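# Wedge a spring tension rod between the box end walls

## Task

Put the spring-loaded tension rod inside the box so it spans the two end walls and holds itself up with no help from the robot. It must sit at right angles to those walls, be horizontal, not touch the box floor, and lie just in front of the bottles. Every bottle must still be upright inside the box at the end.

## Robot and tools

ROBOT. Two six-joint arms, left_arm and right_arm, each ending in a two-finger parallel gripper. Joint order in every row and every per-joint list: shoulder pan, shoulder lift, elbow, wrist 1, wrist 2, wrist 3. Stated joint ranges are ±6.283 rad, except the elbow at ±3.142. Calibrated bases in the scene frame: left_arm at (-0.080, +0.485, 0) m, right_arm at (+0.004, -0.694, 0) m, both upright and turned very slightly about z. A small block on the wrist reaches about 10 cm toward the gripper's -y side and turns with it.

FRAMES. Scene frame: origin at table height midway between the nominal bases, +z up, +x out over the table, left_arm on the +y side. Arm names do not match image sides. Each arm's hand position, orientation (quat_wxyz) and velocities are given in that arm's own base frame. They can be off by a few centimetres. end_effector_position is the point between the finger pads. The fingertips reach 17.5 mm further along the gripper's +z, which is the way the fingers point. The fingers open and close along gripper x.

ROW FORMAT (shared by execute_actions and move). One flat list of 18 numbers for both arms, each in [-1, 1]. Numbers 1-6 are left_arm joint offsets, then left gripper position, force_limit and speed. Numbers 7-18 repeat that layout for right_arm. Joint numbers are offsets, not poses. They count from the Joint targets shown at the start of the action or call, not from the previous row. The scale is 1.0 = 1.481 rad for shoulder pan and lift, and 2.222 rad for the elbow and wrists. Gripper position is an absolute setting: +1 is open at 50 mm, the pads meet near -0.65, and -1 means close until stopped. force_limit runs from about 20 N at -1 through 102 N at 0 to 185 N at +1. Gripper speed runs from 20 mm/s at -1 through 85 at 0 to 150 mm/s at +1. Both start at +1. To leave a gripper unchanged, resend its previous three numbers, since 0 is itself a command. A new force or speed only applies after the position number changes by at least 0.01.

execute_actions(actions, cameras). actions holds up to 15 rows per action, one per 1/30 s step. A shorter table repeats its last row for the remaining steps. An empty list just reports state and images. An action that pushes a joint more than 0.010 rad beyond its range is refused for both arms. If the first action is refused, the whole call is rejected.

move(target, speed, blend, stop_force, zero, blocking, cameras). target is one 18-number row, or up to 15 rows, all measured from the same current Joint targets. speed is the peak rate in rad/s of the joint with the furthest to go, from 0.01 to 3.14, default 0.5. Use far less near contact. blend is a corner-rounding radius in rad for lists. stop_force, from 4 to 120 N, ends an arm's path when pushback against its motion rises that much above its zero. Omit stop_force when backing away from a contact. zero (default true) re-zeroes moving arms first. blocking=false returns early but cannot be combined with stop_force. Joints move together without avoiding obstacles, and the arms are stiff. Aiming even slightly past a firm contact can trigger a fault. The result adds a move: line reading done, off_target, moving, held or fault, and possibly limits=held.

wait(seconds 0-10) lets time pass while the last commands hold. stop() brakes a running move. zoom_image(camera, region [x0,y0,x1,y1], at most 504x504 px) enlarges part of cam_left_wrist or cam_right_wrist (672x504 each). zero_wrist_force(arm) re-zeroes one wrist sensor. read_manual gives licence text only. finished_scene(scene) ends the scene for good, so the rod must already be holding on its own.

RESULTS. Joint positions and velocities come in one block per arm (rad, rad/s). Joint targets is the base for your next offsets. Joint torques are the whole drive output, so they are nonzero in free air. Wrist force and torque are given in the gripper axes, plus a peak reading. object_status: 0 moving, 1 blocked while opening, 2 blocked while closing (a good grip), 3 reached the set position or the pads met. Opening in mm ≈ (250 - position_measured)×0.202. A joint sent to its limit line means that joint was clipped. A joint command not followed line means the clearance check between the arms stepped in.

LIMITS AND CAUTIONS. Joint speed is capped at 2.09 rad/s for the shoulders and 3.14 for the rest. Targets are held near the measured angles, so large moves may need more than one action. A torque at a joint's load limit (306, 306, 139, 50.2, 50.2, 50.2 N m), or about 150 N of external force, stops that arm for 10 s. After such a fault, release any gripped part that is holding the arm before moving it. Hot motors (a MOTOR HOT line at 70 °C) lock up at 85 °C, so avoid long stretched or loaded holds. Do not let the arms or grippers press on each other. Do not drop the rod, release it while it moves, hit things hard, tip the bottles, or let anything end up off the table. Loose objects may get small random nudges.

Each tool is called after ">>>" by a JSON object that holds its "fn" and its "kwargs", one argument or row to a line.

## Session

>>> {"fn": "execute_actions", "kwargs": {
  "actions": []
}}

Scene clock: 0.00 s.
left_arm: end_effector_position=(+0.4960, +0.3489, +0.3237) position_measured=3 object_status=3 end_effector_quat_wxyz=(+0.352, +0.790, +0.225, +0.449) | right_arm: end_effector_position=(+0.5377, -0.0073, +0.2603) position_measured=3 object_status=3 end_effector_quat_wxyz=(-0.544, +0.591, +0.454, +0.386)
Joint positions: left_arm=[0.722 -1.464 2.394 -3.373 -2.567 1.242] | right_arm=[2.937 -1.768 -2.104 -1.979 2.876 -0.852]
Joint velocities: within noise
Joint torques (N m): no reading
Wrist force (N): no reading
Wrist torque (N m): no reading
Wrist force, peak (N): no reading
Joint targets: left_arm=[0.722 -1.464 2.394 -3.373 -2.567 1.242] | right_arm=[2.937 -1.768 -2.104 -1.979 2.876 -0.852]
Tool commands: left_gripper/position=+1.0 left_gripper/force_limit=+1.0 left_gripper/speed=+1.0 right_gripper/position=+1.0 right_gripper/force_limit=+1.0 right_gripper/speed=+1.0

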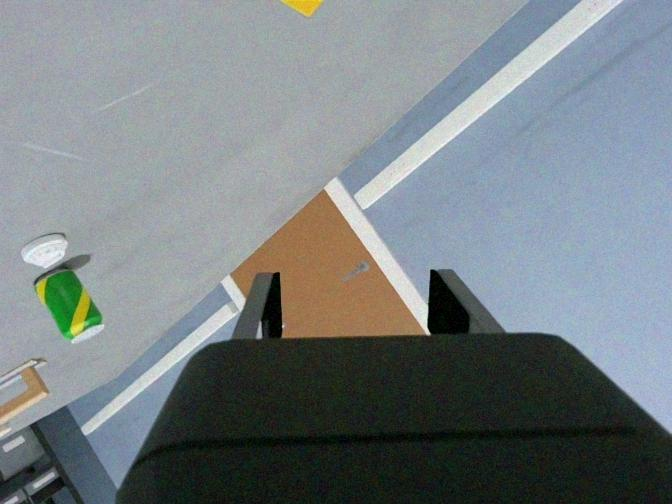

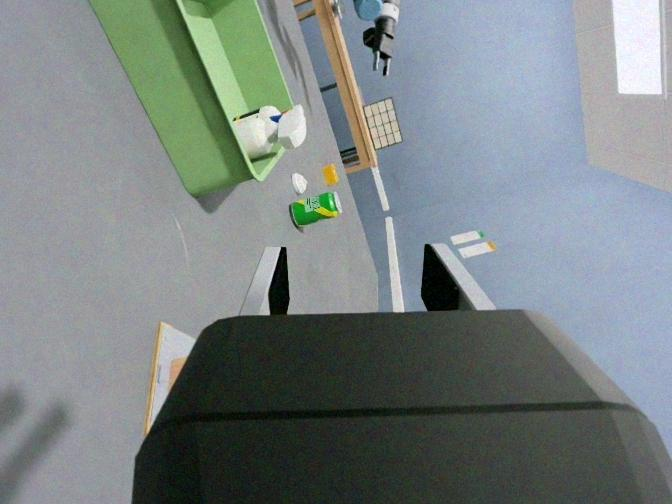

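>>> {"fn": "move", "kwargs": {
  "target": [-0.62,-0.02,-0.44,0.846,0.448,0.352,1,1,1,0,0,0,0,0,0,1,1,1],
  "speed": 1.0,
  "cameras": []
}}

>>> {"fn": "move", "kwargs": {
  "target": [-0.62,0,0,0,0,0,1,1,1,0,0,0,0,0,0,1,1,1],
  "speed": 0.8
}}

Scene clock: 33.43 s.
left_arm: end_effector_position=(+0.7564, +0.0268, +0.5497) position_measured=3 object_status=3 end_effector_quat_wxyz=(+0.000, +0.948, -0.319, +0.000) | right_arm: end_effector_position=(+0.5377, -0.0073, +0.2603) position_measured=3 object_status=3 end_effector_quat_wxyz=(-0.544, +0.591, +0.454, +0.386)
Joint positions: left_arm=[-0.196 -1.494 1.417 -1.494 -1.572 2.024] | right_arm=[2.937 -1.768 -2.104 -1.979 2.876 -0.852]
Joint velocities: within noise
Joint torques (N m): left_arm=[-12.93 -47.59 -50.27 -2.48 1.44 0.69] | right_arm=[-2.25 56.53 34.52 0.81 1.78 0.98]
Wrist force (N): left_arm=[-0.4 1.1 0.2] | right_arm=[0.4 0.4 0.4]
Wrist torque (N m): left_arm=[0.05 0.19 -0.22] | right_arm=[0.05 -0.06 0.00]
Wrist force, peak (N): left_arm=[1.2 3.7 -2.7] | right_arm=[0.7 0.4 0.7]
Joint targets: left_arm=[-0.196 -1.494 1.417 -1.494 -1.571 2.024] | right_arm=[2.937 -1.768 -2.104 -1.979 2.876 -0.852]
move: done
No camera images: "cameras" was empty.

Scene clock: 35.13 s.
left_arm: end_effector_position=(+0.4806, -0.5848, +0.5497) position_measured=3 object_status=3 end_effector_quat_wxyz=(+0.000, +0.708, -0.706, +0.000) | right_arm: end_effector_position=(+0.5377, -0.0073, +0.2603) position_measured=3 object_status=3 end_effector_quat_wxyz=(-0.544, +0.591, +0.454, +0.386)
Joint positions: left_arm=[-1.115 -1.494 1.417 -1.494 -1.571 2.024] | right_arm=[2.937 -1.768 -2.104 -1.979 2.876 -0.852]
Joint velocities: within noise
Joint torques (N m): left_arm=[-12.41 -50.01 -56.71 -2.94 1.26 2.84] | right_arm=[-4.2 54.64 34.41 0.94 1.95 1.09]
Wrist force (N): left_arm=[0.0 1.3 0.3] | right_arm=[0.5 0.2 0.0]
Wrist torque (N m): left_arm=[0.08 0.12 -0.24] | right_arm=[0.04 -0.10 -0.01]
Wrist force, peak (N): left_arm=[4.8 7.2 0.1] | right_arm=[0.7 0.0 0.2]
Joint targets: left_arm=[-1.115 -1.494 1.417 -1.494 -1.571 2.024] | right_arm=[2.937 -1.768 -2.104 -1.979 2.876 -0.852]
move: done

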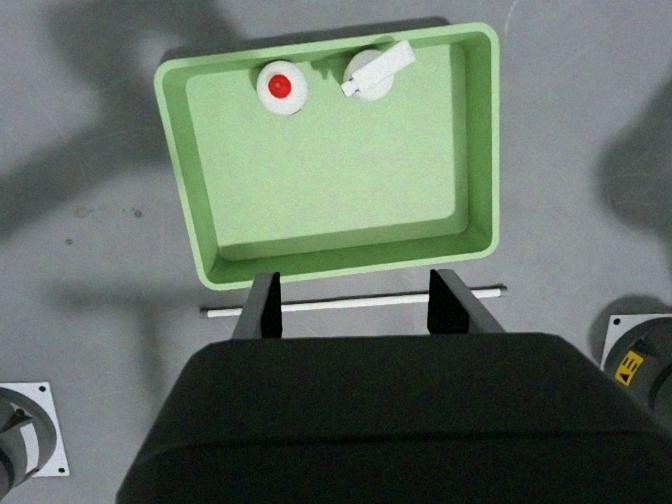

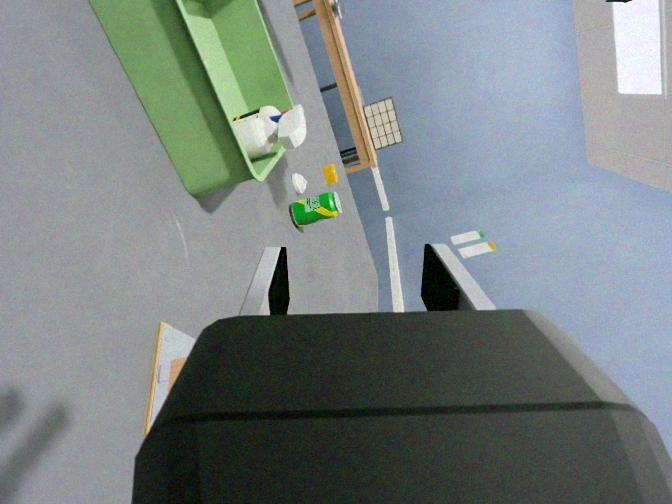

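>>> {"fn": "zoom_image", "kwargs": {
  "camera": "cam_left_wrist",
  "region": [140, 10, 520, 330]
}}

>>> {"fn": "zoom_image", "kwargs": {
  "camera": "cam_right_wrist",
  "region": [80, 0, 360, 240]
}}

Scaled by 1.326 from the camera's 672x504 image, which has a finer 960x720 frame.

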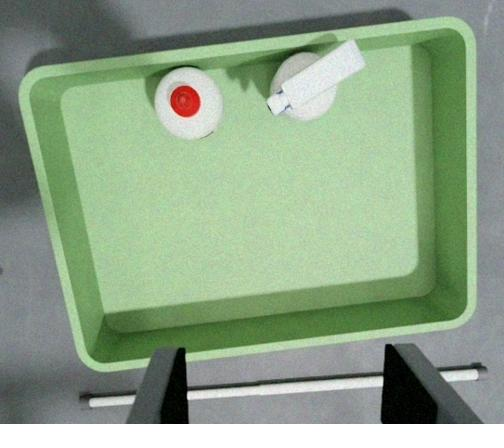

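Scaled by 1.800 from the camera's 672x504 image, which has a finer 960x720 frame.

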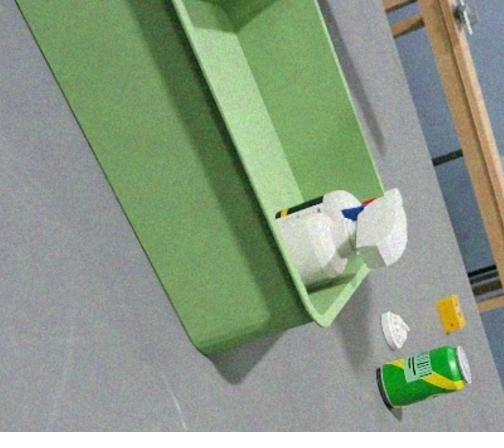

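>>> {"fn": "move", "kwargs": {
  "target": [-0.117,-0.1175,0.191,-0.1127,0,-0.4458,1,1,1,0.6286,0.2674,-0.0745,0.1526,-0.2937,0.1982,1,1,1],
  "speed": 0.8
}}

>>> {"fn": "move", "kwargs": {
  "target": [-0.117,-0.1175,0.191,-0.1127,0,-0.4458,1,1,1,0.6286,0.2674,-0.0745,0.1526,-0.2937,0.1982,1,1,1],
  "speed": 0.8
}}

Scene clock: 89.97 s.
left_arm: end_effector_position=(+0.3409, -0.5501, +0.4062) position_measured=3 object_status=3 end_effector_quat_wxyz=(+0.000, +0.930, -0.367, +0.000) end_effector_velocity=(+0.000, +0.000, +0.000) end_effector_angular_velocity=(+0.000, +0.000, +0.004) | right_arm: end_effector_position=(+0.2687, +0.2384, +0.2516) position_measured=3 object_status=3 end_effector_quat_wxyz=(-0.405, +0.283, +0.869, -0.034)
Joint positions: left_arm=[-1.288 -1.668 1.841 -1.744 -1.571 1.034] | right_arm=[3.868 -1.372 -2.269 -1.64 2.224 -0.412]
Joint velocities: left_arm=[0 0 0 0 0 -0.005] | right_arm=[within noise]
Joint torques (N m): left_arm=[-2.52 -21.47 -47.89 -3.74 1.38 -2.86] | right_arm=[12.35 38.01 45.59 3.13 -0.39 1.5]
Wrist force (N): left_arm=[-0.1 1.0 0.2] | right_arm=[-0.2 0.4 -0.2]
Wrist torque (N m): left_arm=[0.01 0.18 -0.25] | right_arm=[0.06 0.08 0.02]
Wrist force, peak (N): left_arm=[-1.5 1.6 1.7] | right_arm=[-1.8 0.8 -5.3]
Joint targets: left_arm=[-1.288 -1.668 1.841 -1.744 -1.571 1.034] | right_arm=[3.868 -1.371 -2.269 -1.640 2.224 -0.412]
move: done

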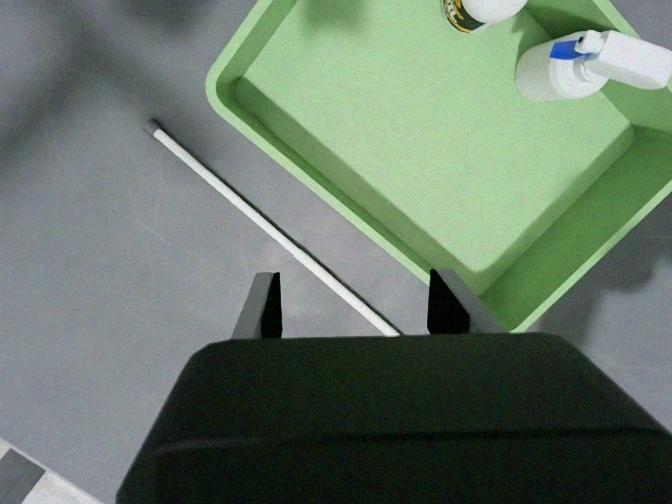

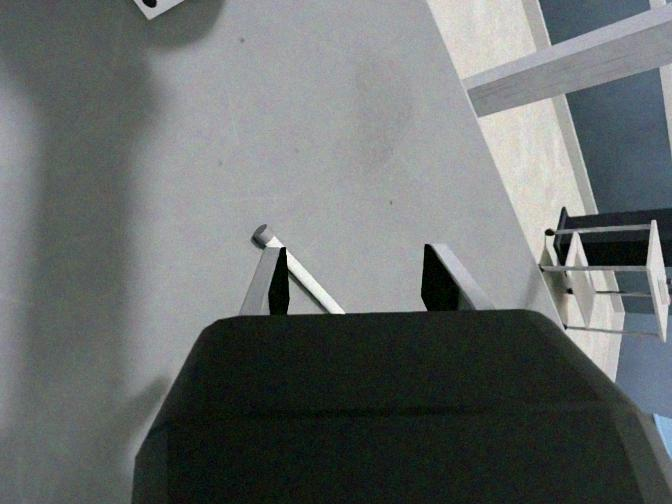

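Scene clock: 91.73 s.
left_arm: end_effector_position=(+0.2249, -0.4550, +0.2502) position_measured=3 object_status=3 end_effector_quat_wxyz=(+0.000, +0.999, +0.033, +0.000) end_effector_velocity=(+0.000, +0.000, +0.000) end_effector_angular_velocity=(+0.000, +0.000, +0.004) | right_arm: end_effector_position=(+0.1449, +0.3416, +0.2504) position_measured=3 object_status=3 end_effector_quat_wxyz=(+0.000, -0.029, +1.000, +0.001)
Joint positions: left_arm=[-1.462 -1.842 2.266 -1.995 -1.571 0.043] | right_arm=[4.8 -0.975 -2.435 -1.301 1.571 0.028]
Joint velocities: left_arm=[-0.001 0 0 0 0 -0.005] | right_arm=[within noise]
Joint torques (N m): left_arm=[-2.09 -4.19 -44.58 -3.75 1.43 -3.26] | right_arm=[11.43 9.15 51.57 5.24 -1.75 1.61]
Wrist force (N): left_arm=[-0.1 1.3 0.0] | right_arm=[-0.3 1.1 -0.4]
Wrist torque (N m): left_arm=[0.08 0.17 -0.26] | right_arm=[0.11 0.27 0.13]
Wrist force, peak (N): left_arm=[1.5 1.1 -1.8] | right_arm=[-2.7 -0.2 -2.4]
Joint targets: left_arm=[-1.462 -1.842 2.266 -1.995 -1.571 0.043] | right_arm=[4.800 -0.975 -2.435 -1.301 1.571 0.028]
move: done

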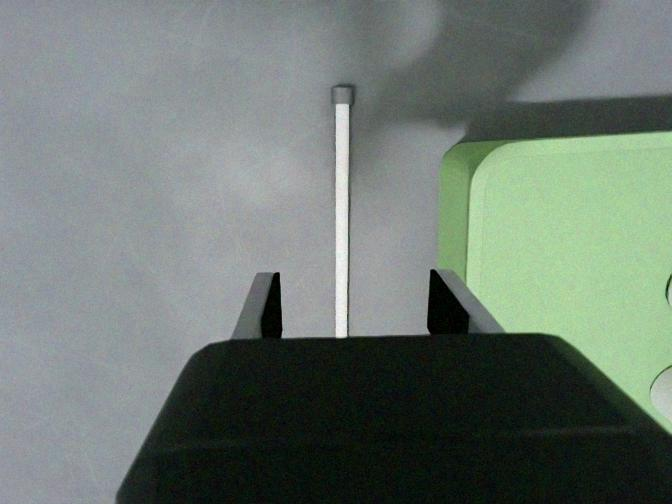

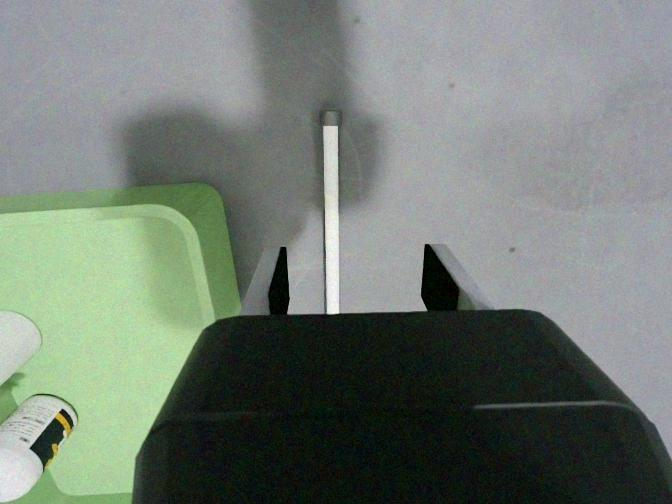

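>>> {"fn": "move", "kwargs": {
  "target": [0.002,0.1031,0.093,-0.1616,0,0.0014,1,1,1,-0.0168,-0.1406,-0.0932,0.1863,0,-0.0104,1,1,1]
}}

Scene clock: 118.77 s.
left_arm: end_effector_position=(+0.2236, -0.4302, +0.1000) position_measured=3 object_status=3 end_effector_quat_wxyz=(+0.000, +0.999, +0.033, +0.000) | right_arm: end_effector_position=(+0.1532, +0.3418, +0.1010) position_measured=3 object_status=3 end_effector_quat_wxyz=(+0.000, -0.029, +1.000, +0.000)
Joint positions: left_arm=[-1.459 -1.689 2.472 -2.353 -1.571 0.046] | right_arm=[4.775 -1.184 -2.642 -0.887 1.571 0.005]
Joint velocities: within noise
Joint torques (N m): left_arm=[-0.02 -29.79 -36.25 -7.4 1.44 1.8] | right_arm=[11.75 -0.24 30.35 6.61 -2.02 2.42]
Wrist force (N): left_arm=[0.1 1.4 0.4] | right_arm=[-0.1 1.4 -0.8]
Wrist torque (N m): left_arm=[0.13 0.11 -0.28] | right_arm=[0.14 0.22 0.11]
Wrist force, peak (N): left_arm=[-0.1 1.1 -3.8] | right_arm=[0.0 0.6 -4.2]
Joint targets: left_arm=[-1.459 -1.690 2.472 -2.354 -1.571 0.046] | right_arm=[4.775 -1.184 -2.642 -0.887 1.571 0.005]
move: done

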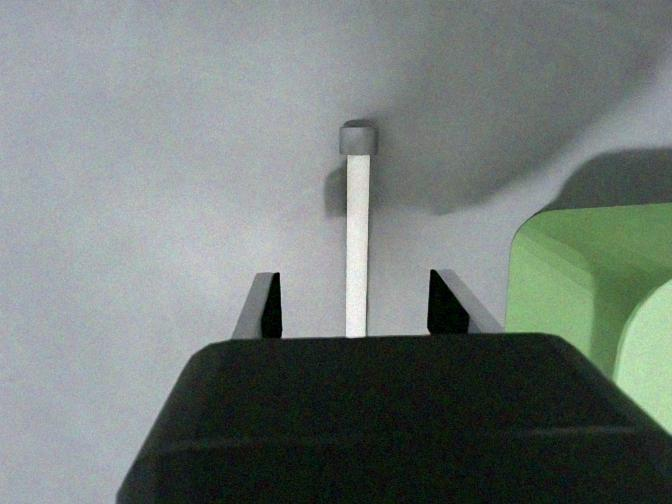

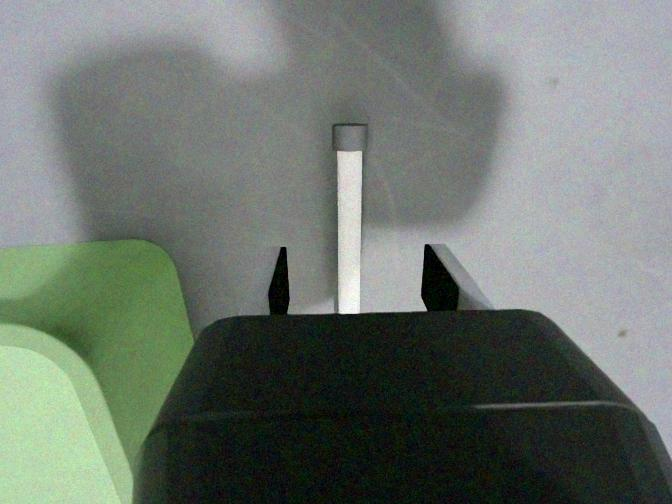

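>>> {"fn": "move", "kwargs": {
  "target": [0,0.1161,0.0287,-0.1055,0,0,1,1,1,0,-0.1506,-0.0389,0.1396,0,0,1,1,1],
  "speed": 0.15,
  "stop_force": 10
}}

Scene clock: 132.10 s.
left_arm: end_effector_position=(+0.2235, -0.4296, +0.0198) position_measured=3 object_status=3 end_effector_quat_wxyz=(-0.001, +0.999, +0.033, +0.000) | right_arm: end_effector_position=(+0.1531, +0.3422, +0.0203) position_measured=3 object_status=3 end_effector_quat_wxyz=(+0.000, -0.029, +1.000, +0.000)
Joint positions: left_arm=[-1.459 -1.518 2.536 -2.588 -1.571 0.046] | right_arm=[4.775 -1.407 -2.728 -0.577 1.571 0.005]
Joint velocities: within noise
Joint torques (N m): left_arm=[-6.96 -53.7 -38.86 -3.81 1.34 -2.16] | right_arm=[9.55 22.61 34.4 5.89 -1.28 2.46]
Wrist force (N): left_arm=[0.4 1.0 -0.3] | right_arm=[-0.8 1.6 -0.4]
Wrist torque (N m): left_arm=[0.05 0.09 -0.25] | right_arm=[0.15 0.33 0.13]
Wrist force, peak (N): left_arm=[0.0 1.5 -0.8] | right_arm=[-0.6 1.8 -0.4]
Joint targets: left_arm=[-1.459 -1.518 2.536 -2.588 -1.571 0.046] | right_arm=[4.775 -1.407 -2.728 -0.577 1.571 0.005]
move: done

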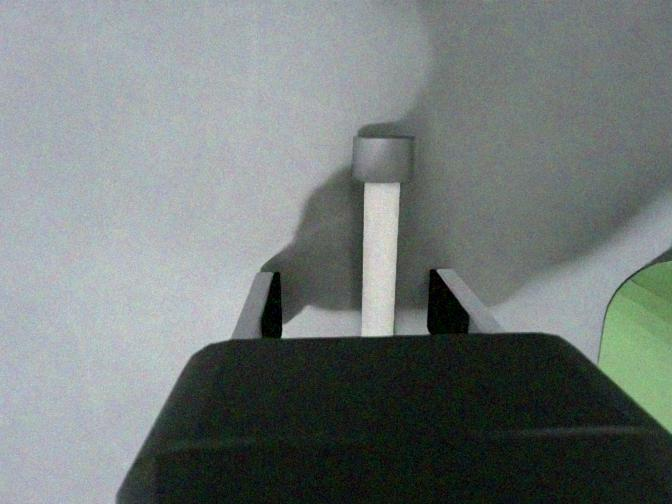

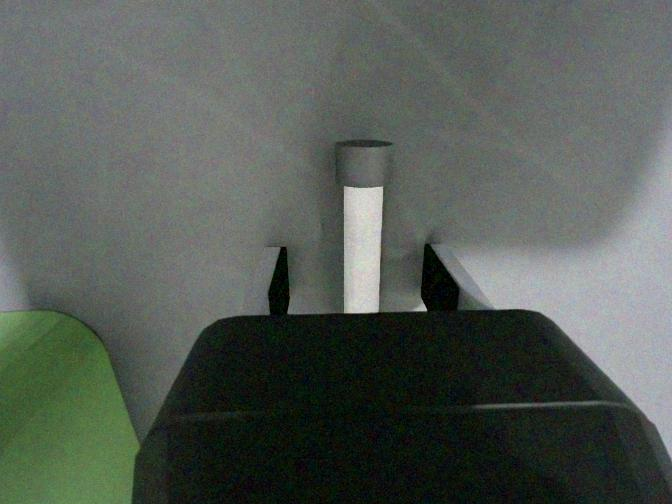

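>>> {"fn": "execute_actions", "kwargs": {
  "actions": [
    [[0,0,0,0,0,0,-1,-0.6,-1,0,0,0,0,0,0,-1,-0.6,-1]],
    [[0,0,0,0,0,0,-1,-0.6,-1,0,0,0,0,0,0,-1,-0.6,-1]],
    [[0,0,0,0,0,0,-1,-0.6,-1,0,0,0,0,0,0,-1,-0.6,-1]],
    [[0,0,0,0,0,0,-1,-0.6,-1,0,0,0,0,0,0,-1,-0.6,-1]]
  ]
}}

Scene clock: 139.47 s.
left_arm: end_effector_position=(+0.2235, -0.4296, +0.0198) position_measured=203 object_status=2 end_effector_quat_wxyz=(-0.001, +0.999, +0.033, +0.000) | right_arm: end_effector_position=(+0.1531, +0.3422, +0.0203) position_measured=192 object_status=2 end_effector_quat_wxyz=(+0.000, -0.029, +1.000, +0.000)
Joint positions: left_arm=[-1.459 -1.518 2.536 -2.588 -1.571 0.046] | right_arm=[4.775 -1.407 -2.728 -0.577 1.571 0.005]
Joint velocities: within noise
Joint torques (N m): left_arm=[-9.05 -52.12 -33.07 -5.77 1.47 -2.11] | right_arm=[8.9 29.09 28.86 6.26 -0.54 2.44]
Wrist force (N): left_arm=[2.5 0.8 -0.3] | right_arm=[1.9 0.9 -0.6]
Wrist torque (N m): left_arm=[0.03 0.09 -0.55] | right_arm=[0.06 0.26 -0.29]
Wrist force, peak (N): left_arm=[2.6 1.1 0.1] | right_arm=[2.2 0.9 -0.4]
Joint targets: left_arm=[-1.459 -1.518 2.536 -2.588 -1.571 0.046] | right_arm=[4.775 -1.407 -2.728 -0.577 1.571 0.005]
Step readings (joint positions of left_arm | right_arm):
0: [-1.459 -1.518 2.536 -2.588 -1.571 0.046] | [4.775 -1.407 -2.728 -0.577 1.571 0.005]
1: [-1.459 -1.518 2.536 -2.588 -1.571 0.046] | [4.775 -1.407 -2.728 -0.577 1.571 0.005]
2: [-1.459 -1.518 2.536 -2.588 -1.571 0.046] | [4.775 -1.407 -2.728 -0.577 1.571 0.005]
4: [-1.459 -1.518 2.536 -2.588 -1.571 0.046] | [4.775 -1.407 -2.728 -0.577 1.571 0.005]
8: [-1.459 -1.518 2.536 -2.588 -1.571 0.046] | [4.775 -1.407 -2.728 -0.577 1.571 0.005]
15: [-1.459 -1.518 2.536 -2.588 -1.571 0.046] | [4.775 -1.407 -2.728 -0.577 1.571 0.005]
16: [-1.459 -1.518 2.536 -2.588 -1.571 0.046] | [4.775 -1.407 -2.728 -0.577 1.571 0.005]
17: [-1.459 -1.518 2.536 -2.588 -1.571 0.046] | [4.775 -1.407 -2.728 -0.577 1.571 0.005]
19: [-1.459 -1.518 2.536 -2.588 -1.571 0.046] | [4.775 -1.407 -2.728 -0.577 1.571 0.005]
23: [-1.459 -1.518 2.536 -2.588 -1.571 0.046] | [4.775 -1.407 -2.728 -0.577 1.571 0.005]
30: [-1.459 -1.518 2.536 -2.588 -1.571 0.046] | [4.775 -1.407 -2.728 -0.577 1.571 0.005]
31: [-1.459 -1.518 2.536 -2.588 -1.571 0.046] | [4.775 -1.407 -2.728 -0.577 1.571 0.005]
32: [-1.459 -1.518 2.536 -2.588 -1.571 0.046] | [4.775 -1.407 -2.728 -0.577 1.571 0.005]
34: [-1.459 -1.518 2.536 -2.588 -1.571 0.046] | [4.775 -1.407 -2.728 -0.577 1.571 0.005]
38: [-1.459 -1.518 2.536 -2.588 -1.571 0.046] | [4.775 -1.407 -2.728 -0.577 1.571 0.005]
45: [-1.459 -1.518 2.536 -2.588 -1.571 0.046] | [4.775 -1.407 -2.728 -0.577 1.571 0.005]
46: [-1.459 -1.518 2.536 -2.588 -1.571 0.046] | [4.775 -1.407 -2.728 -0.577 1.571 0.005]
47: [-1.459 -1.518 2.536 -2.588 -1.571 0.046] | [4.775 -1.407 -2.728 -0.577 1.571 0.005]
49: [-1.459 -1.518 2.536 -2.588 -1.571 0.046] | [4.775 -1.407 -2.728 -0.577 1.571 0.005]
53: [-1.459 -1.518 2.536 -2.588 -1.571 0.046] | [4.775 -1.407 -2.728 -0.577 1.571 0.005]
60: [-1.459 -1.518 2.536 -2.588 -1.571 0.046] | [4.775 -1.407 -2.728 -0.577 1.571 0.005]

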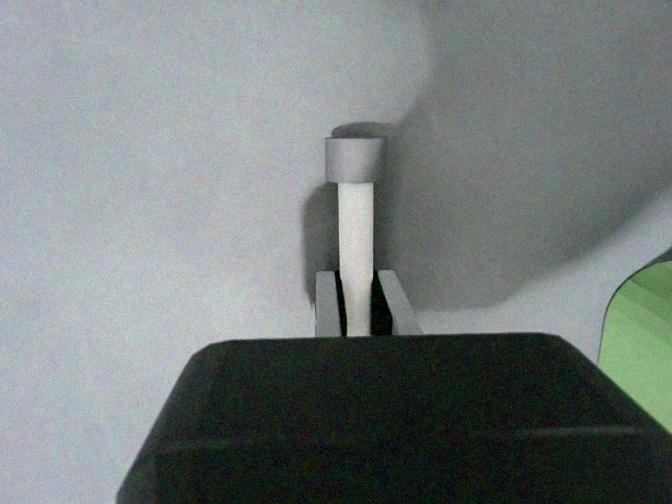

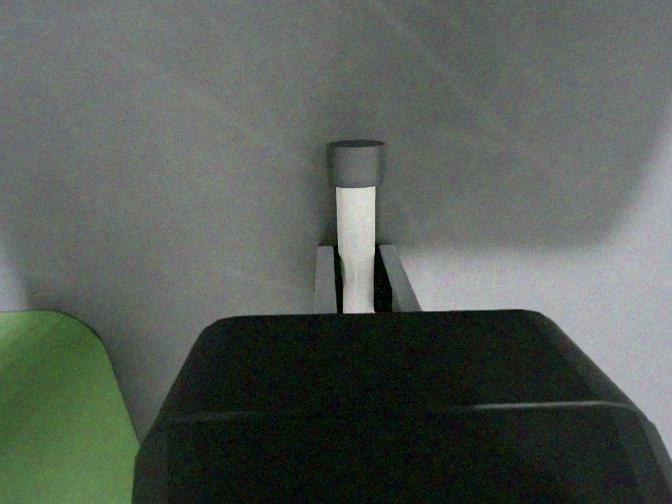

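>>> {"fn": "move", "kwargs": {
  "target": [
    [0,-0.0618,-0.0125,0.0537,0,0,-1,-0.6,-1,0,0.0833,0.0178,-0.0734,0,0,-1,-0.6,-1],
    [0,-0.1161,-0.0287,0.1055,0,0,-1,-0.6,-1,0,0.1506,0.0389,-0.1396,0,0,-1,-0.6,-1],
    [0,-0.1624,-0.0467,0.1549,0,0,-1,-0.6,-1,0,0.2008,0.0617,-0.1956,0,0,-1,-0.6,-1]
  ],
  "speed": 0.2,
  "blend": 0.03
}}

Scene clock: 151.70 s.
left_arm: end_effector_position=(+0.2235, -0.4298, +0.1399) position_measured=203 object_status=2 end_effector_quat_wxyz=(+0.000, +0.999, +0.033, +0.000) | right_arm: end_effector_position=(+0.1531, +0.3421, +0.1403) position_measured=192 object_status=2 end_effector_quat_wxyz=(+0.000, -0.029, +1.000, +0.000)
Joint positions: left_arm=[-1.459 -1.758 2.432 -2.244 -1.571 0.046] | right_arm=[4.775 -1.109 -2.591 -1.011 1.571 0.005]
Joint velocities: within noise
Joint torques (N m): left_arm=[-7.02 -11.32 -20.71 -2.75 1.27 -2.06] | right_arm=[6.34 5.74 31.5 1.56 0.34 2.59]
Wrist force (N): left_arm=[1.9 9.0 0.6] | right_arm=[1.6 9.4 0.3]
Wrist torque (N m): left_arm=[0.04 0.14 -0.62] | right_arm=[0.05 0.25 -0.28]
Wrist force, peak (N): left_arm=[1.9 9.4 0.2] | right_arm=[1.6 9.9 -0.1]
Joint targets: left_arm=[-1.459 -1.758 2.432 -2.244 -1.571 0.046] | right_arm=[4.775 -1.109 -2.591 -1.011 1.571 0.005]
move: done

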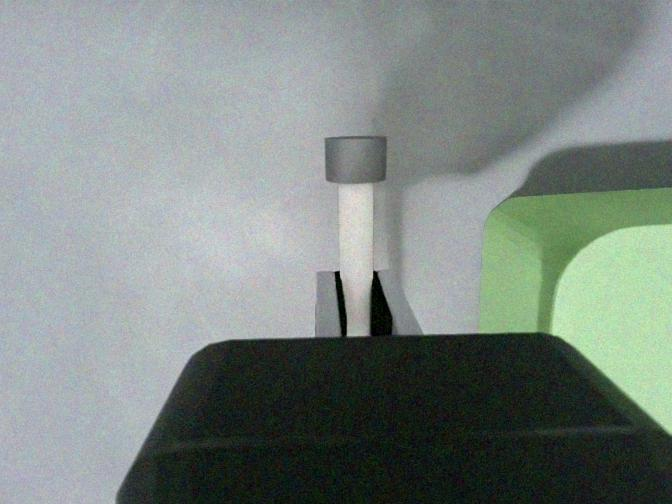

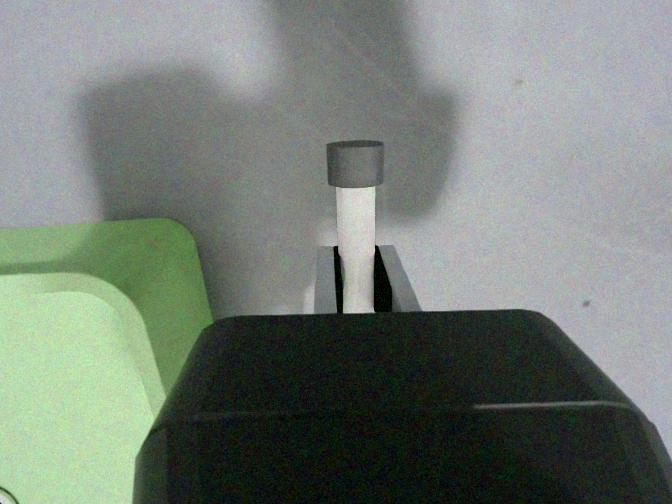

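>>> {"fn": "move", "kwargs": {
  "target": [0.1194,0.0633,-0.0342,-0.0084,0,0.0688,-1,-0.6,-1,-0.1635,-0.0932,0.0312,0.0302,0,-0.1198,-1,-0.6,-1],
  "speed": 0.2,
  "cameras": []
}}

Scene clock: 186.10 s.
left_arm: end_effector_position=(+0.3101, -0.4323, +0.1400) position_measured=203 object_status=2 end_effector_quat_wxyz=(+0.000, +0.999, +0.045, +0.000) | right_arm: end_effector_position=(+0.2406, +0.3501, +0.1399) position_measured=192 object_status=2 end_effector_quat_wxyz=(+0.000, -0.041, +0.999, +0.000)
Joint positions: left_arm=[-1.282 -1.664 2.356 -2.263 -1.571 0.199] | right_arm=[4.533 -1.247 -2.522 -0.944 1.571 -0.261]
Joint velocities: within noise
Joint torques (N m): left_arm=[0.91 -51.54 -27.11 -4.71 1.38 -2.15] | right_arm=[-6.82 15.99 33.75 2.85 0.59 -0.22]
Wrist force (N): left_arm=[0.6 -3.7 1.1] | right_arm=[-1.9 -2.6 -0.8]
Wrist torque (N m): left_arm=[-0.10 -0.11 -0.10] | right_arm=[0.05 0.40 0.28]
Wrist force, peak (N): left_arm=[0.7 17.0 0.4] | right_arm=[3.0 17.2 -0.2]
Joint targets: left_arm=[-1.282 -1.664 2.356 -2.263 -1.571 0.199] | right_arm=[4.533 -1.247 -2.522 -0.944 1.571 -0.261]
move: done
No camera images: "cameras" was empty.

>>> {"fn": "move", "kwargs": {
  "target": [
    [0.0965,0.0587,-0.0365,-0.0026,0,0.0525,-1,-0.6,-1,-0.1384,-0.0906,0.0396,0.0209,0,-0.1041,-1,-0.6,-1],
    [0.1839,0.1243,-0.0825,-0.0002,0,0.099,-1,-0.6,-1,-0.2539,-0.1839,0.0914,0.0313,0,-0.1929,-1,-0.6,-1]
  ],
  "speed": 0.2,
  "blend": 0.05
}}

Scene clock: 192.70 s.
left_arm: end_effector_position=(+0.4747, -0.4279, +0.1397) position_measured=203 object_status=2 end_effector_quat_wxyz=(+0.000, +0.997, +0.071, +0.000) | right_arm: end_effector_position=(+0.4258, +0.3555, +0.1396) position_measured=192 object_status=2 end_effector_quat_wxyz=(+0.000, -0.067, +0.998, +0.000)
Joint positions: left_arm=[-1.009 -1.48 2.173 -2.263 -1.571 0.419] | right_arm=[4.156 -1.52 -2.319 -0.874 1.571 -0.689]
Joint velocities: within noise
Joint torques (N m): left_arm=[-0.54 -62.53 -27.31 -5.56 1.27 -2.71] | right_arm=[-5.42 38.62 36.81 2.57 0.44 -0.2]
Wrist force (N): left_arm=[-0.2 -4.0 1.2] | right_arm=[-1.8 -2.6 -1.2]
Wrist torque (N m): left_arm=[-0.13 -0.03 -0.07] | right_arm=[0.06 0.36 0.25]
Wrist force, peak (N): left_arm=[0.2 -5.5 1.0] | right_arm=[-3.9 -3.3 -0.9]
Joint targets: left_arm=[-1.009 -1.480 2.173 -2.263 -1.571 0.419] | right_arm=[4.156 -1.520 -2.319 -0.875 1.571 -0.690]
move: done

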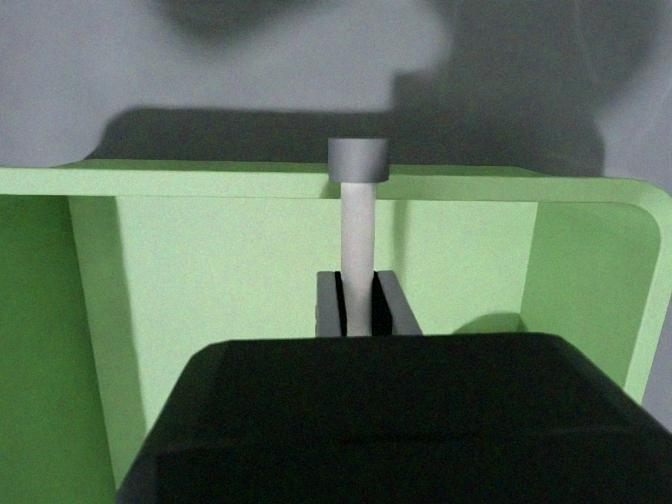

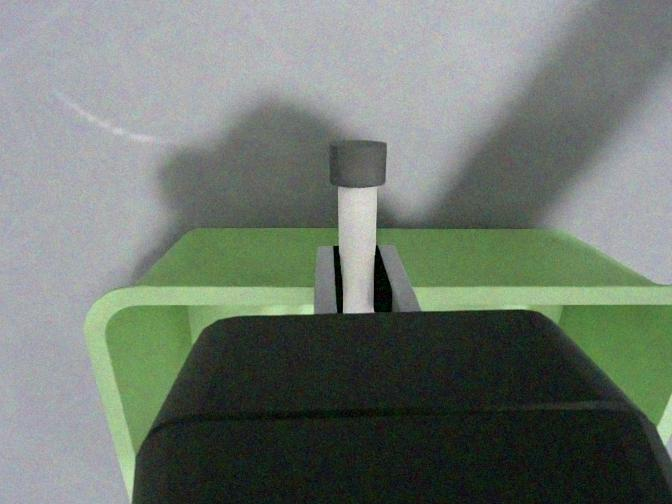

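>>> {"fn": "move", "kwargs": {
  "target": [-0.0078,0.0134,-0.0103,0.0012,0,-0.0051,-1,-0.6,-1,0.0436,-0.0377,0.0245,0.0006,0,0.029,-1,-0.6,-1],
  "speed": 0.08
}}

Scene clock: 219.70 s.
left_arm: end_effector_position=(+0.4767, -0.4449, +0.1399) position_measured=203 object_status=2 end_effector_quat_wxyz=(+0.000, +0.997, +0.071, +0.000) | right_arm: end_effector_position=(+0.4179, +0.4121, +0.1398) position_measured=192 object_status=2 end_effector_quat_wxyz=(+0.000, -0.067, +0.998, +0.000) end_effector_velocity=(+0.000, -0.005, -0.001) end_effector_angular_velocity=(-0.002, +0.002, +0.000)
Joint positions: left_arm=[-1.021 -1.46 2.15 -2.26 -1.571 0.408] | right_arm=[4.221 -1.576 -2.264 -0.873 1.571 -0.625]
Joint velocities: left_arm=[within noise] | right_arm=[-0.005 0.004 -0.006 0 0.001 -0.004]
Joint torques (N m): left_arm=[1.9 -67.08 -32.58 -6.34 1.16 0.3] | right_arm=[-2.29 54.5 36.03 7.61 0.33 -2.4]
Wrist force (N): left_arm=[-0.3 -8.4 1.2] | right_arm=[-1.8 -7.0 -1.2]
Wrist torque (N m): left_arm=[-0.13 -0.04 -0.08] | right_arm=[0.02 0.27 0.29]
Wrist force, peak (N): left_arm=[-0.7 -9.4 1.2] | right_arm=[-2.4 -8.0 -1.0]
Joint targets: left_arm=[-1.021 -1.460 2.150 -2.260 -1.571 0.408] | right_arm=[4.221 -1.576 -2.264 -0.873 1.571 -0.625]
move: done

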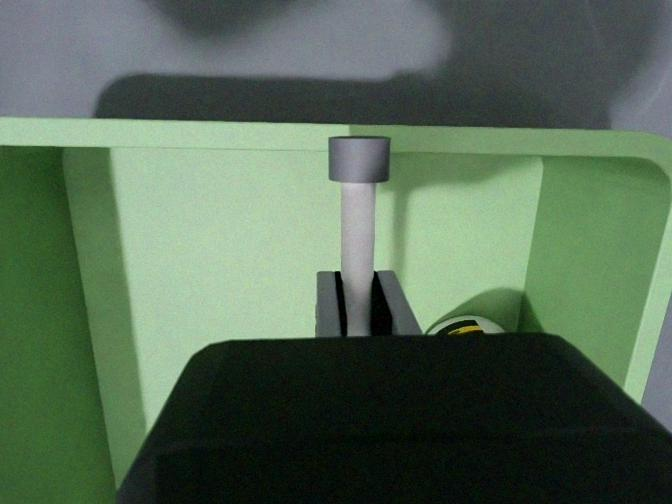

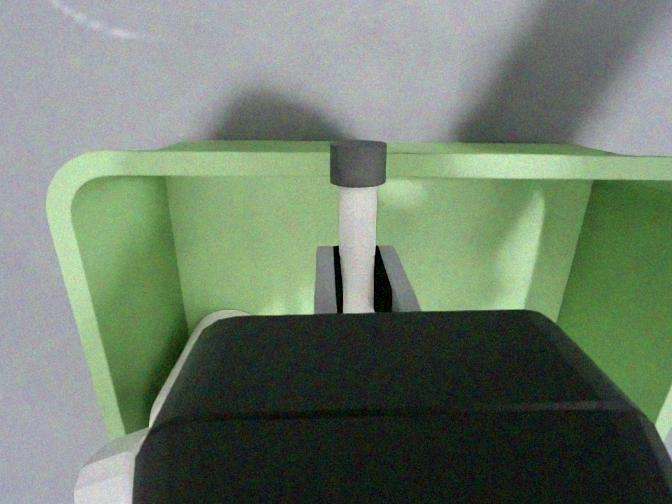

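>>> {"fn": "move", "kwargs": {
  "target": [-0.0149,0.009,-0.0069,0.0009,0,-0.01,-1,-0.6,-1,0.0261,-0.0122,0.0081,0,0,0.0174,-1,-0.6,-1],
  "speed": 0.06
}}

>>> {"fn": "zoom_image", "kwargs": {
  "camera": "cam_right_wrist",
  "region": [60, 120, 400, 500]
}}

>>> {"fn": "zoom_image", "kwargs": {
  "camera": "cam_left_wrist",
  "region": [300, 80, 560, 360]
}}

Scene clock: 250.80 s.
left_arm: end_effector_position=(+0.4712, -0.4629, +0.1398) position_measured=203 object_status=2 end_effector_quat_wxyz=(+0.000, +0.997, +0.071, +0.000) | right_arm: end_effector_position=(+0.4065, +0.4378, +0.1396) position_measured=192 object_status=2 end_effector_quat_wxyz=(+0.000, -0.067, +0.998, +0.000)
Joint positions: left_arm=[-1.043 -1.447 2.134 -2.258 -1.571 0.385] | right_arm=[4.26 -1.594 -2.246 -0.873 1.571 -0.586]
Joint velocities: within noise
Joint torques (N m): left_arm=[2.53 -64.68 -37.77 -6.95 1.32 2.18] | right_arm=[-4.41 58.4 34.25 5.03 0.67 -2.18]
Wrist force (N): left_arm=[-0.5 -11.1 1.1] | right_arm=[-2.4 -9.7 -1.2]
Wrist torque (N m): left_arm=[-0.12 -0.08 -0.01] | right_arm=[0.02 0.34 0.26]
Wrist force, peak (N): left_arm=[-1.0 -11.7 1.3] | right_arm=[-2.8 -10.6 -1.8]
Joint targets: left_arm=[-1.043 -1.447 2.135 -2.258 -1.571 0.386] | right_arm=[4.260 -1.594 -2.246 -0.873 1.571 -0.586]
move: done

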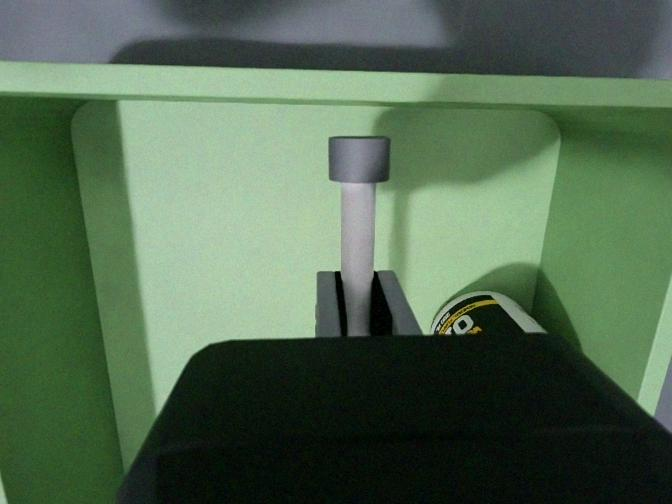

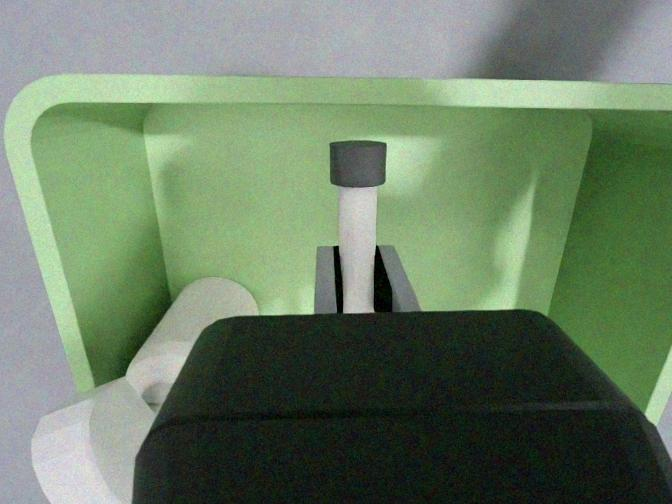

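Scaled by 1.326 from the camera's 672x504 image, which has a finer 960x720 frame.

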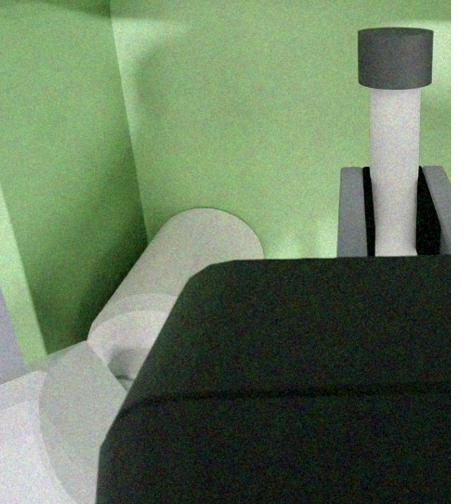

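Scaled by 1.800 from the camera's 672x504 image, which has a finer 960x720 frame.

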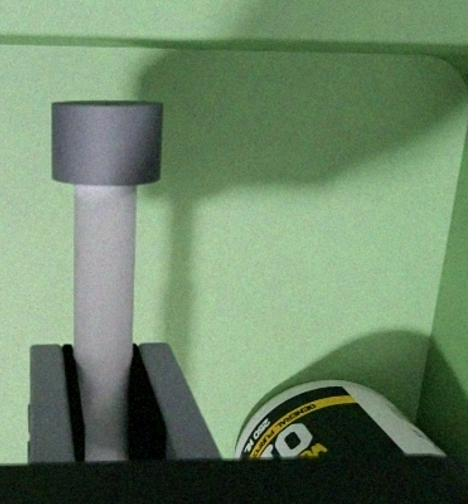

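>>> {"fn": "move", "kwargs": {
  "target": [
    [0.0251,0.0165,-0.0132,0.0022,0,0.0167,-1,-0.6,-1,-0.0248,-0.0224,0.0159,-0.001,0,-0.0166,-1,-0.6,-1],
    [0.0251,0.0401,-0.0035,-0.0233,0,0.0167,-1,-0.6,-1,-0.0248,-0.0482,0.0054,0.0267,0,-0.0166,-1,-0.6,-1],
    [0.0251,0.0647,0.005,-0.0481,0,0.0167,-1,-0.6,-1,-0.0248,-0.0754,-0.0036,0.0539,0,-0.0166,-1,-0.6,-1]
  ],
  "speed": 0.07,
  "stop_force": 12
}}

Scene clock: 269.77 s.
left_arm: end_effector_position=(+0.4969, -0.4589, +0.0847) position_measured=203 object_status=2 end_effector_quat_wxyz=(+0.000, +0.997, +0.071, +0.000) | right_arm: end_effector_position=(+0.4322, +0.4411, +0.0846) position_measured=192 object_status=2 end_effector_quat_wxyz=(+0.000, -0.067, +0.998, +0.000)
Joint positions: left_arm=[-1.006 -1.351 2.146 -2.365 -1.571 0.423] | right_arm=[4.223 -1.705 -2.254 -0.753 1.571 -0.623]
Joint velocities: within noise
Joint torques (N m): left_arm=[-15 -76.36 -52.87 -6.88 1.14 -2.39] | right_arm=[15.16 65.13 45.75 4.63 0.1 2.03]
Wrist force (N): left_arm=[-0.7 -11.7 1.3] | right_arm=[-2.5 -10.8 -1.1]
Wrist torque (N m): left_arm=[-0.08 -0.05 0.00] | right_arm=[0.04 0.34 0.33]
Wrist force, peak (N): left_arm=[-0.9 -12.2 1.4] | right_arm=[-3.0 -11.0 -1.9]
Joint targets: left_arm=[-1.006 -1.351 2.146 -2.365 -1.571 0.423] | right_arm=[4.223 -1.705 -2.254 -0.753 1.571 -0.623]
move: done

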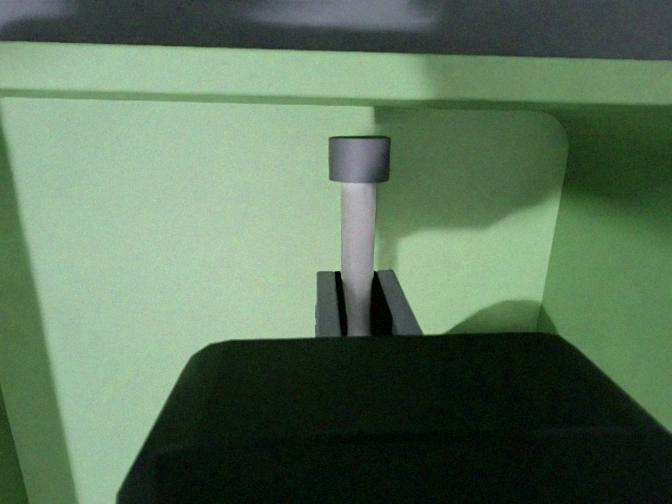

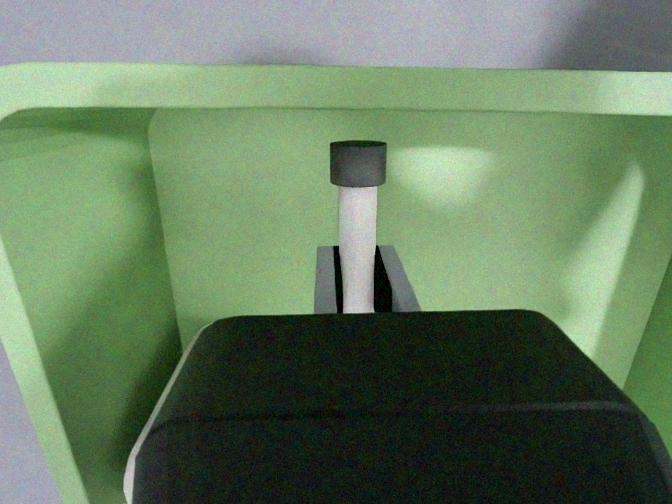

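>>> {"fn": "move", "kwargs": {
  "target": [0.0051,-0.009,0.0078,-0.0018,0,0.0034,-1,-0.6,-1,-0.008,0.0074,-0.0059,0.0009,0,-0.0054,-1,-0.6,-1],
  "speed": 0.01,
  "stop_force": 7
}}

Scene clock: 283.87 s.
left_arm: end_effector_position=(+0.4954, -0.4486, +0.0848) position_measured=203 object_status=2 end_effector_quat_wxyz=(+0.000, +0.997, +0.071, +0.000) | right_arm: end_effector_position=(+0.4336, +0.4309, +0.0846) position_measured=192 object_status=2 end_effector_quat_wxyz=(+0.000, -0.067, +0.998, +0.000)
Joint positions: left_arm=[-0.999 -1.363 2.161 -2.369 -1.571 0.429] | right_arm=[4.213 -1.696 -2.266 -0.752 1.571 -0.634]
Joint velocities: within noise
Joint torques (N m): left_arm=[-13.42 -37.41 -50 -5.01 1.28 -3.29] | right_arm=[14.79 43.11 42.16 3.5 0.26 2.8]
Wrist force (N): left_arm=[-0.4 -5.9 1.9] | right_arm=[-1.8 -4.0 1.5]
Wrist torque (N m): left_arm=[-0.22 -0.04 -0.02] | right_arm=[0.02 0.24 0.34]
Wrist force, peak (N): left_arm=[-0.5 -12.1 1.6] | right_arm=[-2.5 -11.1 -1.0]
Joint targets: left_arm=[-0.999 -1.363 2.161 -2.369 -1.571 0.429] | right_arm=[4.213 -1.696 -2.266 -0.752 1.571 -0.634]
move: contact (left_arm, right_arm)

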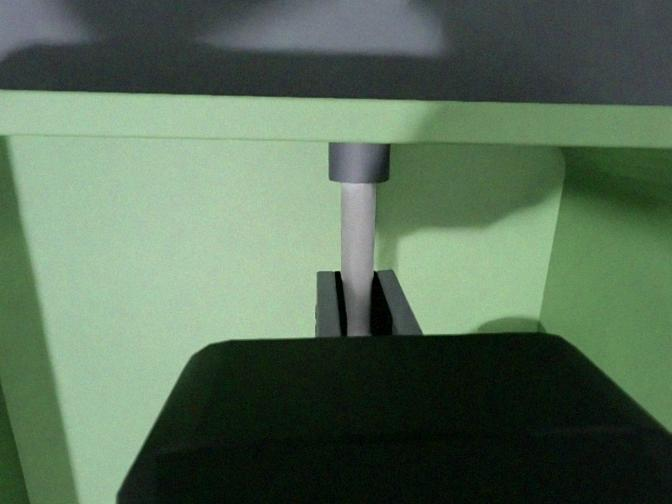

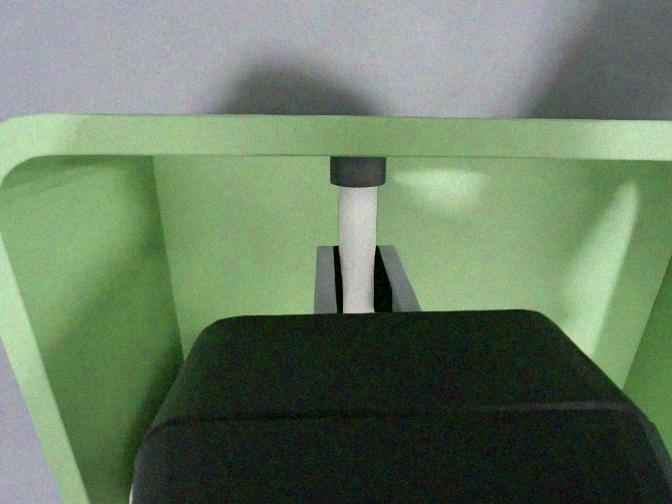

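>>> {"fn": "execute_actions", "kwargs": {
  "actions": [
    [[0,0,0,0,0,0,0.2,-0.6,-1,0,0,0,0,0,0,0.2,-0.6,-1]],
    [[0,0,0,0,0,0,0.2,-0.6,-1,0,0,0,0,0,0,0.2,-0.6,-1]]
  ]
}}

Scene clock: 288.30 s.
left_arm: end_effector_position=(+0.4954, -0.4487, +0.0849) position_measured=123 object_status=3 end_effector_quat_wxyz=(+0.000, +0.997, +0.071, +0.000) | right_arm: end_effector_position=(+0.4336, +0.4309, +0.0846) position_measured=123 object_status=3 end_effector_quat_wxyz=(+0.000, -0.067, +0.998, +0.000)
Joint positions: left_arm=[-0.999 -1.363 2.161 -2.369 -1.571 0.429] | right_arm=[4.213 -1.696 -2.266 -0.752 1.571 -0.634]
Joint velocities: within noise
Joint torques (N m): left_arm=[-11.3 -38.93 -37.61 -5.11 1.43 -1.8] | right_arm=[3.12 46.06 28.08 6.5 0.42 2.6]
Wrist force (N): left_arm=[1.4 -0.7 -0.7] | right_arm=[0.0 0.5 -1.0]
Wrist torque (N m): left_arm=[-0.22 -0.09 -0.26] | right_arm=[0.02 0.24 0.09]
Wrist force, peak (N): left_arm=[-0.2 -6.2 2.0] | right_arm=[-2.2 -4.6 1.8]
Joint targets: left_arm=[-0.999 -1.363 2.161 -2.369 -1.571 0.429] | right_arm=[4.213 -1.696 -2.266 -0.752 1.571 -0.634]
Step readings (joint positions of left_arm | right_arm):
0: [-0.999 -1.363 2.161 -2.369 -1.571 0.429] | [4.213 -1.696 -2.266 -0.752 1.571 -0.634]
1: [-0.999 -1.363 2.161 -2.369 -1.571 0.429] | [4.213 -1.696 -2.266 -0.752 1.571 -0.634]
2: [-0.999 -1.363 2.161 -2.369 -1.571 0.429] | [4.213 -1.696 -2.266 -0.752 1.571 -0.634]
4: [-0.999 -1.363 2.161 -2.369 -1.571 0.429] | [4.213 -1.696 -2.266 -0.752 1.571 -0.634]
8: [-0.999 -1.363 2.161 -2.369 -1.571 0.429] | [4.213 -1.696 -2.266 -0.752 1.571 -0.634]
15: [-0.999 -1.363 2.161 -2.369 -1.571 0.429] | [4.213 -1.696 -2.266 -0.752 1.571 -0.634]
16: [-0.999 -1.363 2.161 -2.369 -1.571 0.429] | [4.213 -1.696 -2.266 -0.752 1.571 -0.634]
17: [-0.999 -1.363 2.161 -2.369 -1.571 0.429] | [4.213 -1.696 -2.266 -0.752 1.571 -0.634]
19: [-0.999 -1.363 2.161 -2.369 -1.571 0.429] | [4.213 -1.696 -2.266 -0.752 1.571 -0.634]
23: [-0.999 -1.363 2.161 -2.369 -1.571 0.429] | [4.213 -1.696 -2.266 -0.752 1.571 -0.634]
30: [-0.999 -1.363 2.161 -2.369 -1.571 0.429] | [4.213 -1.696 -2.266 -0.752 1.571 -0.634]

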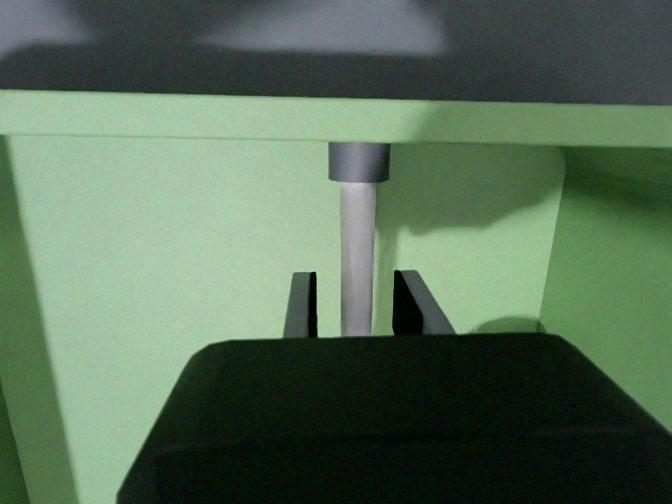

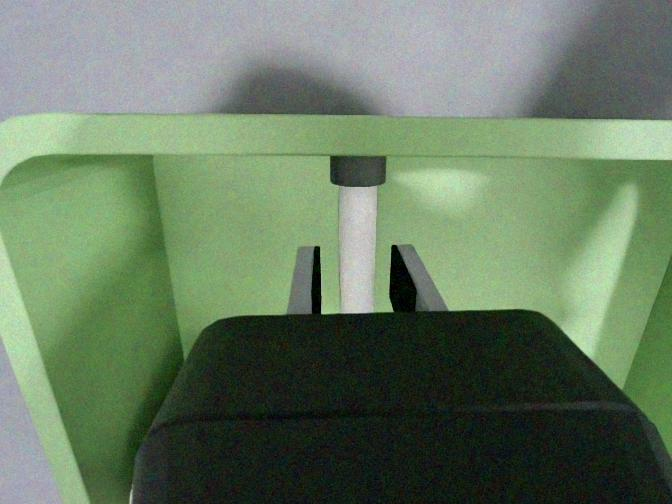

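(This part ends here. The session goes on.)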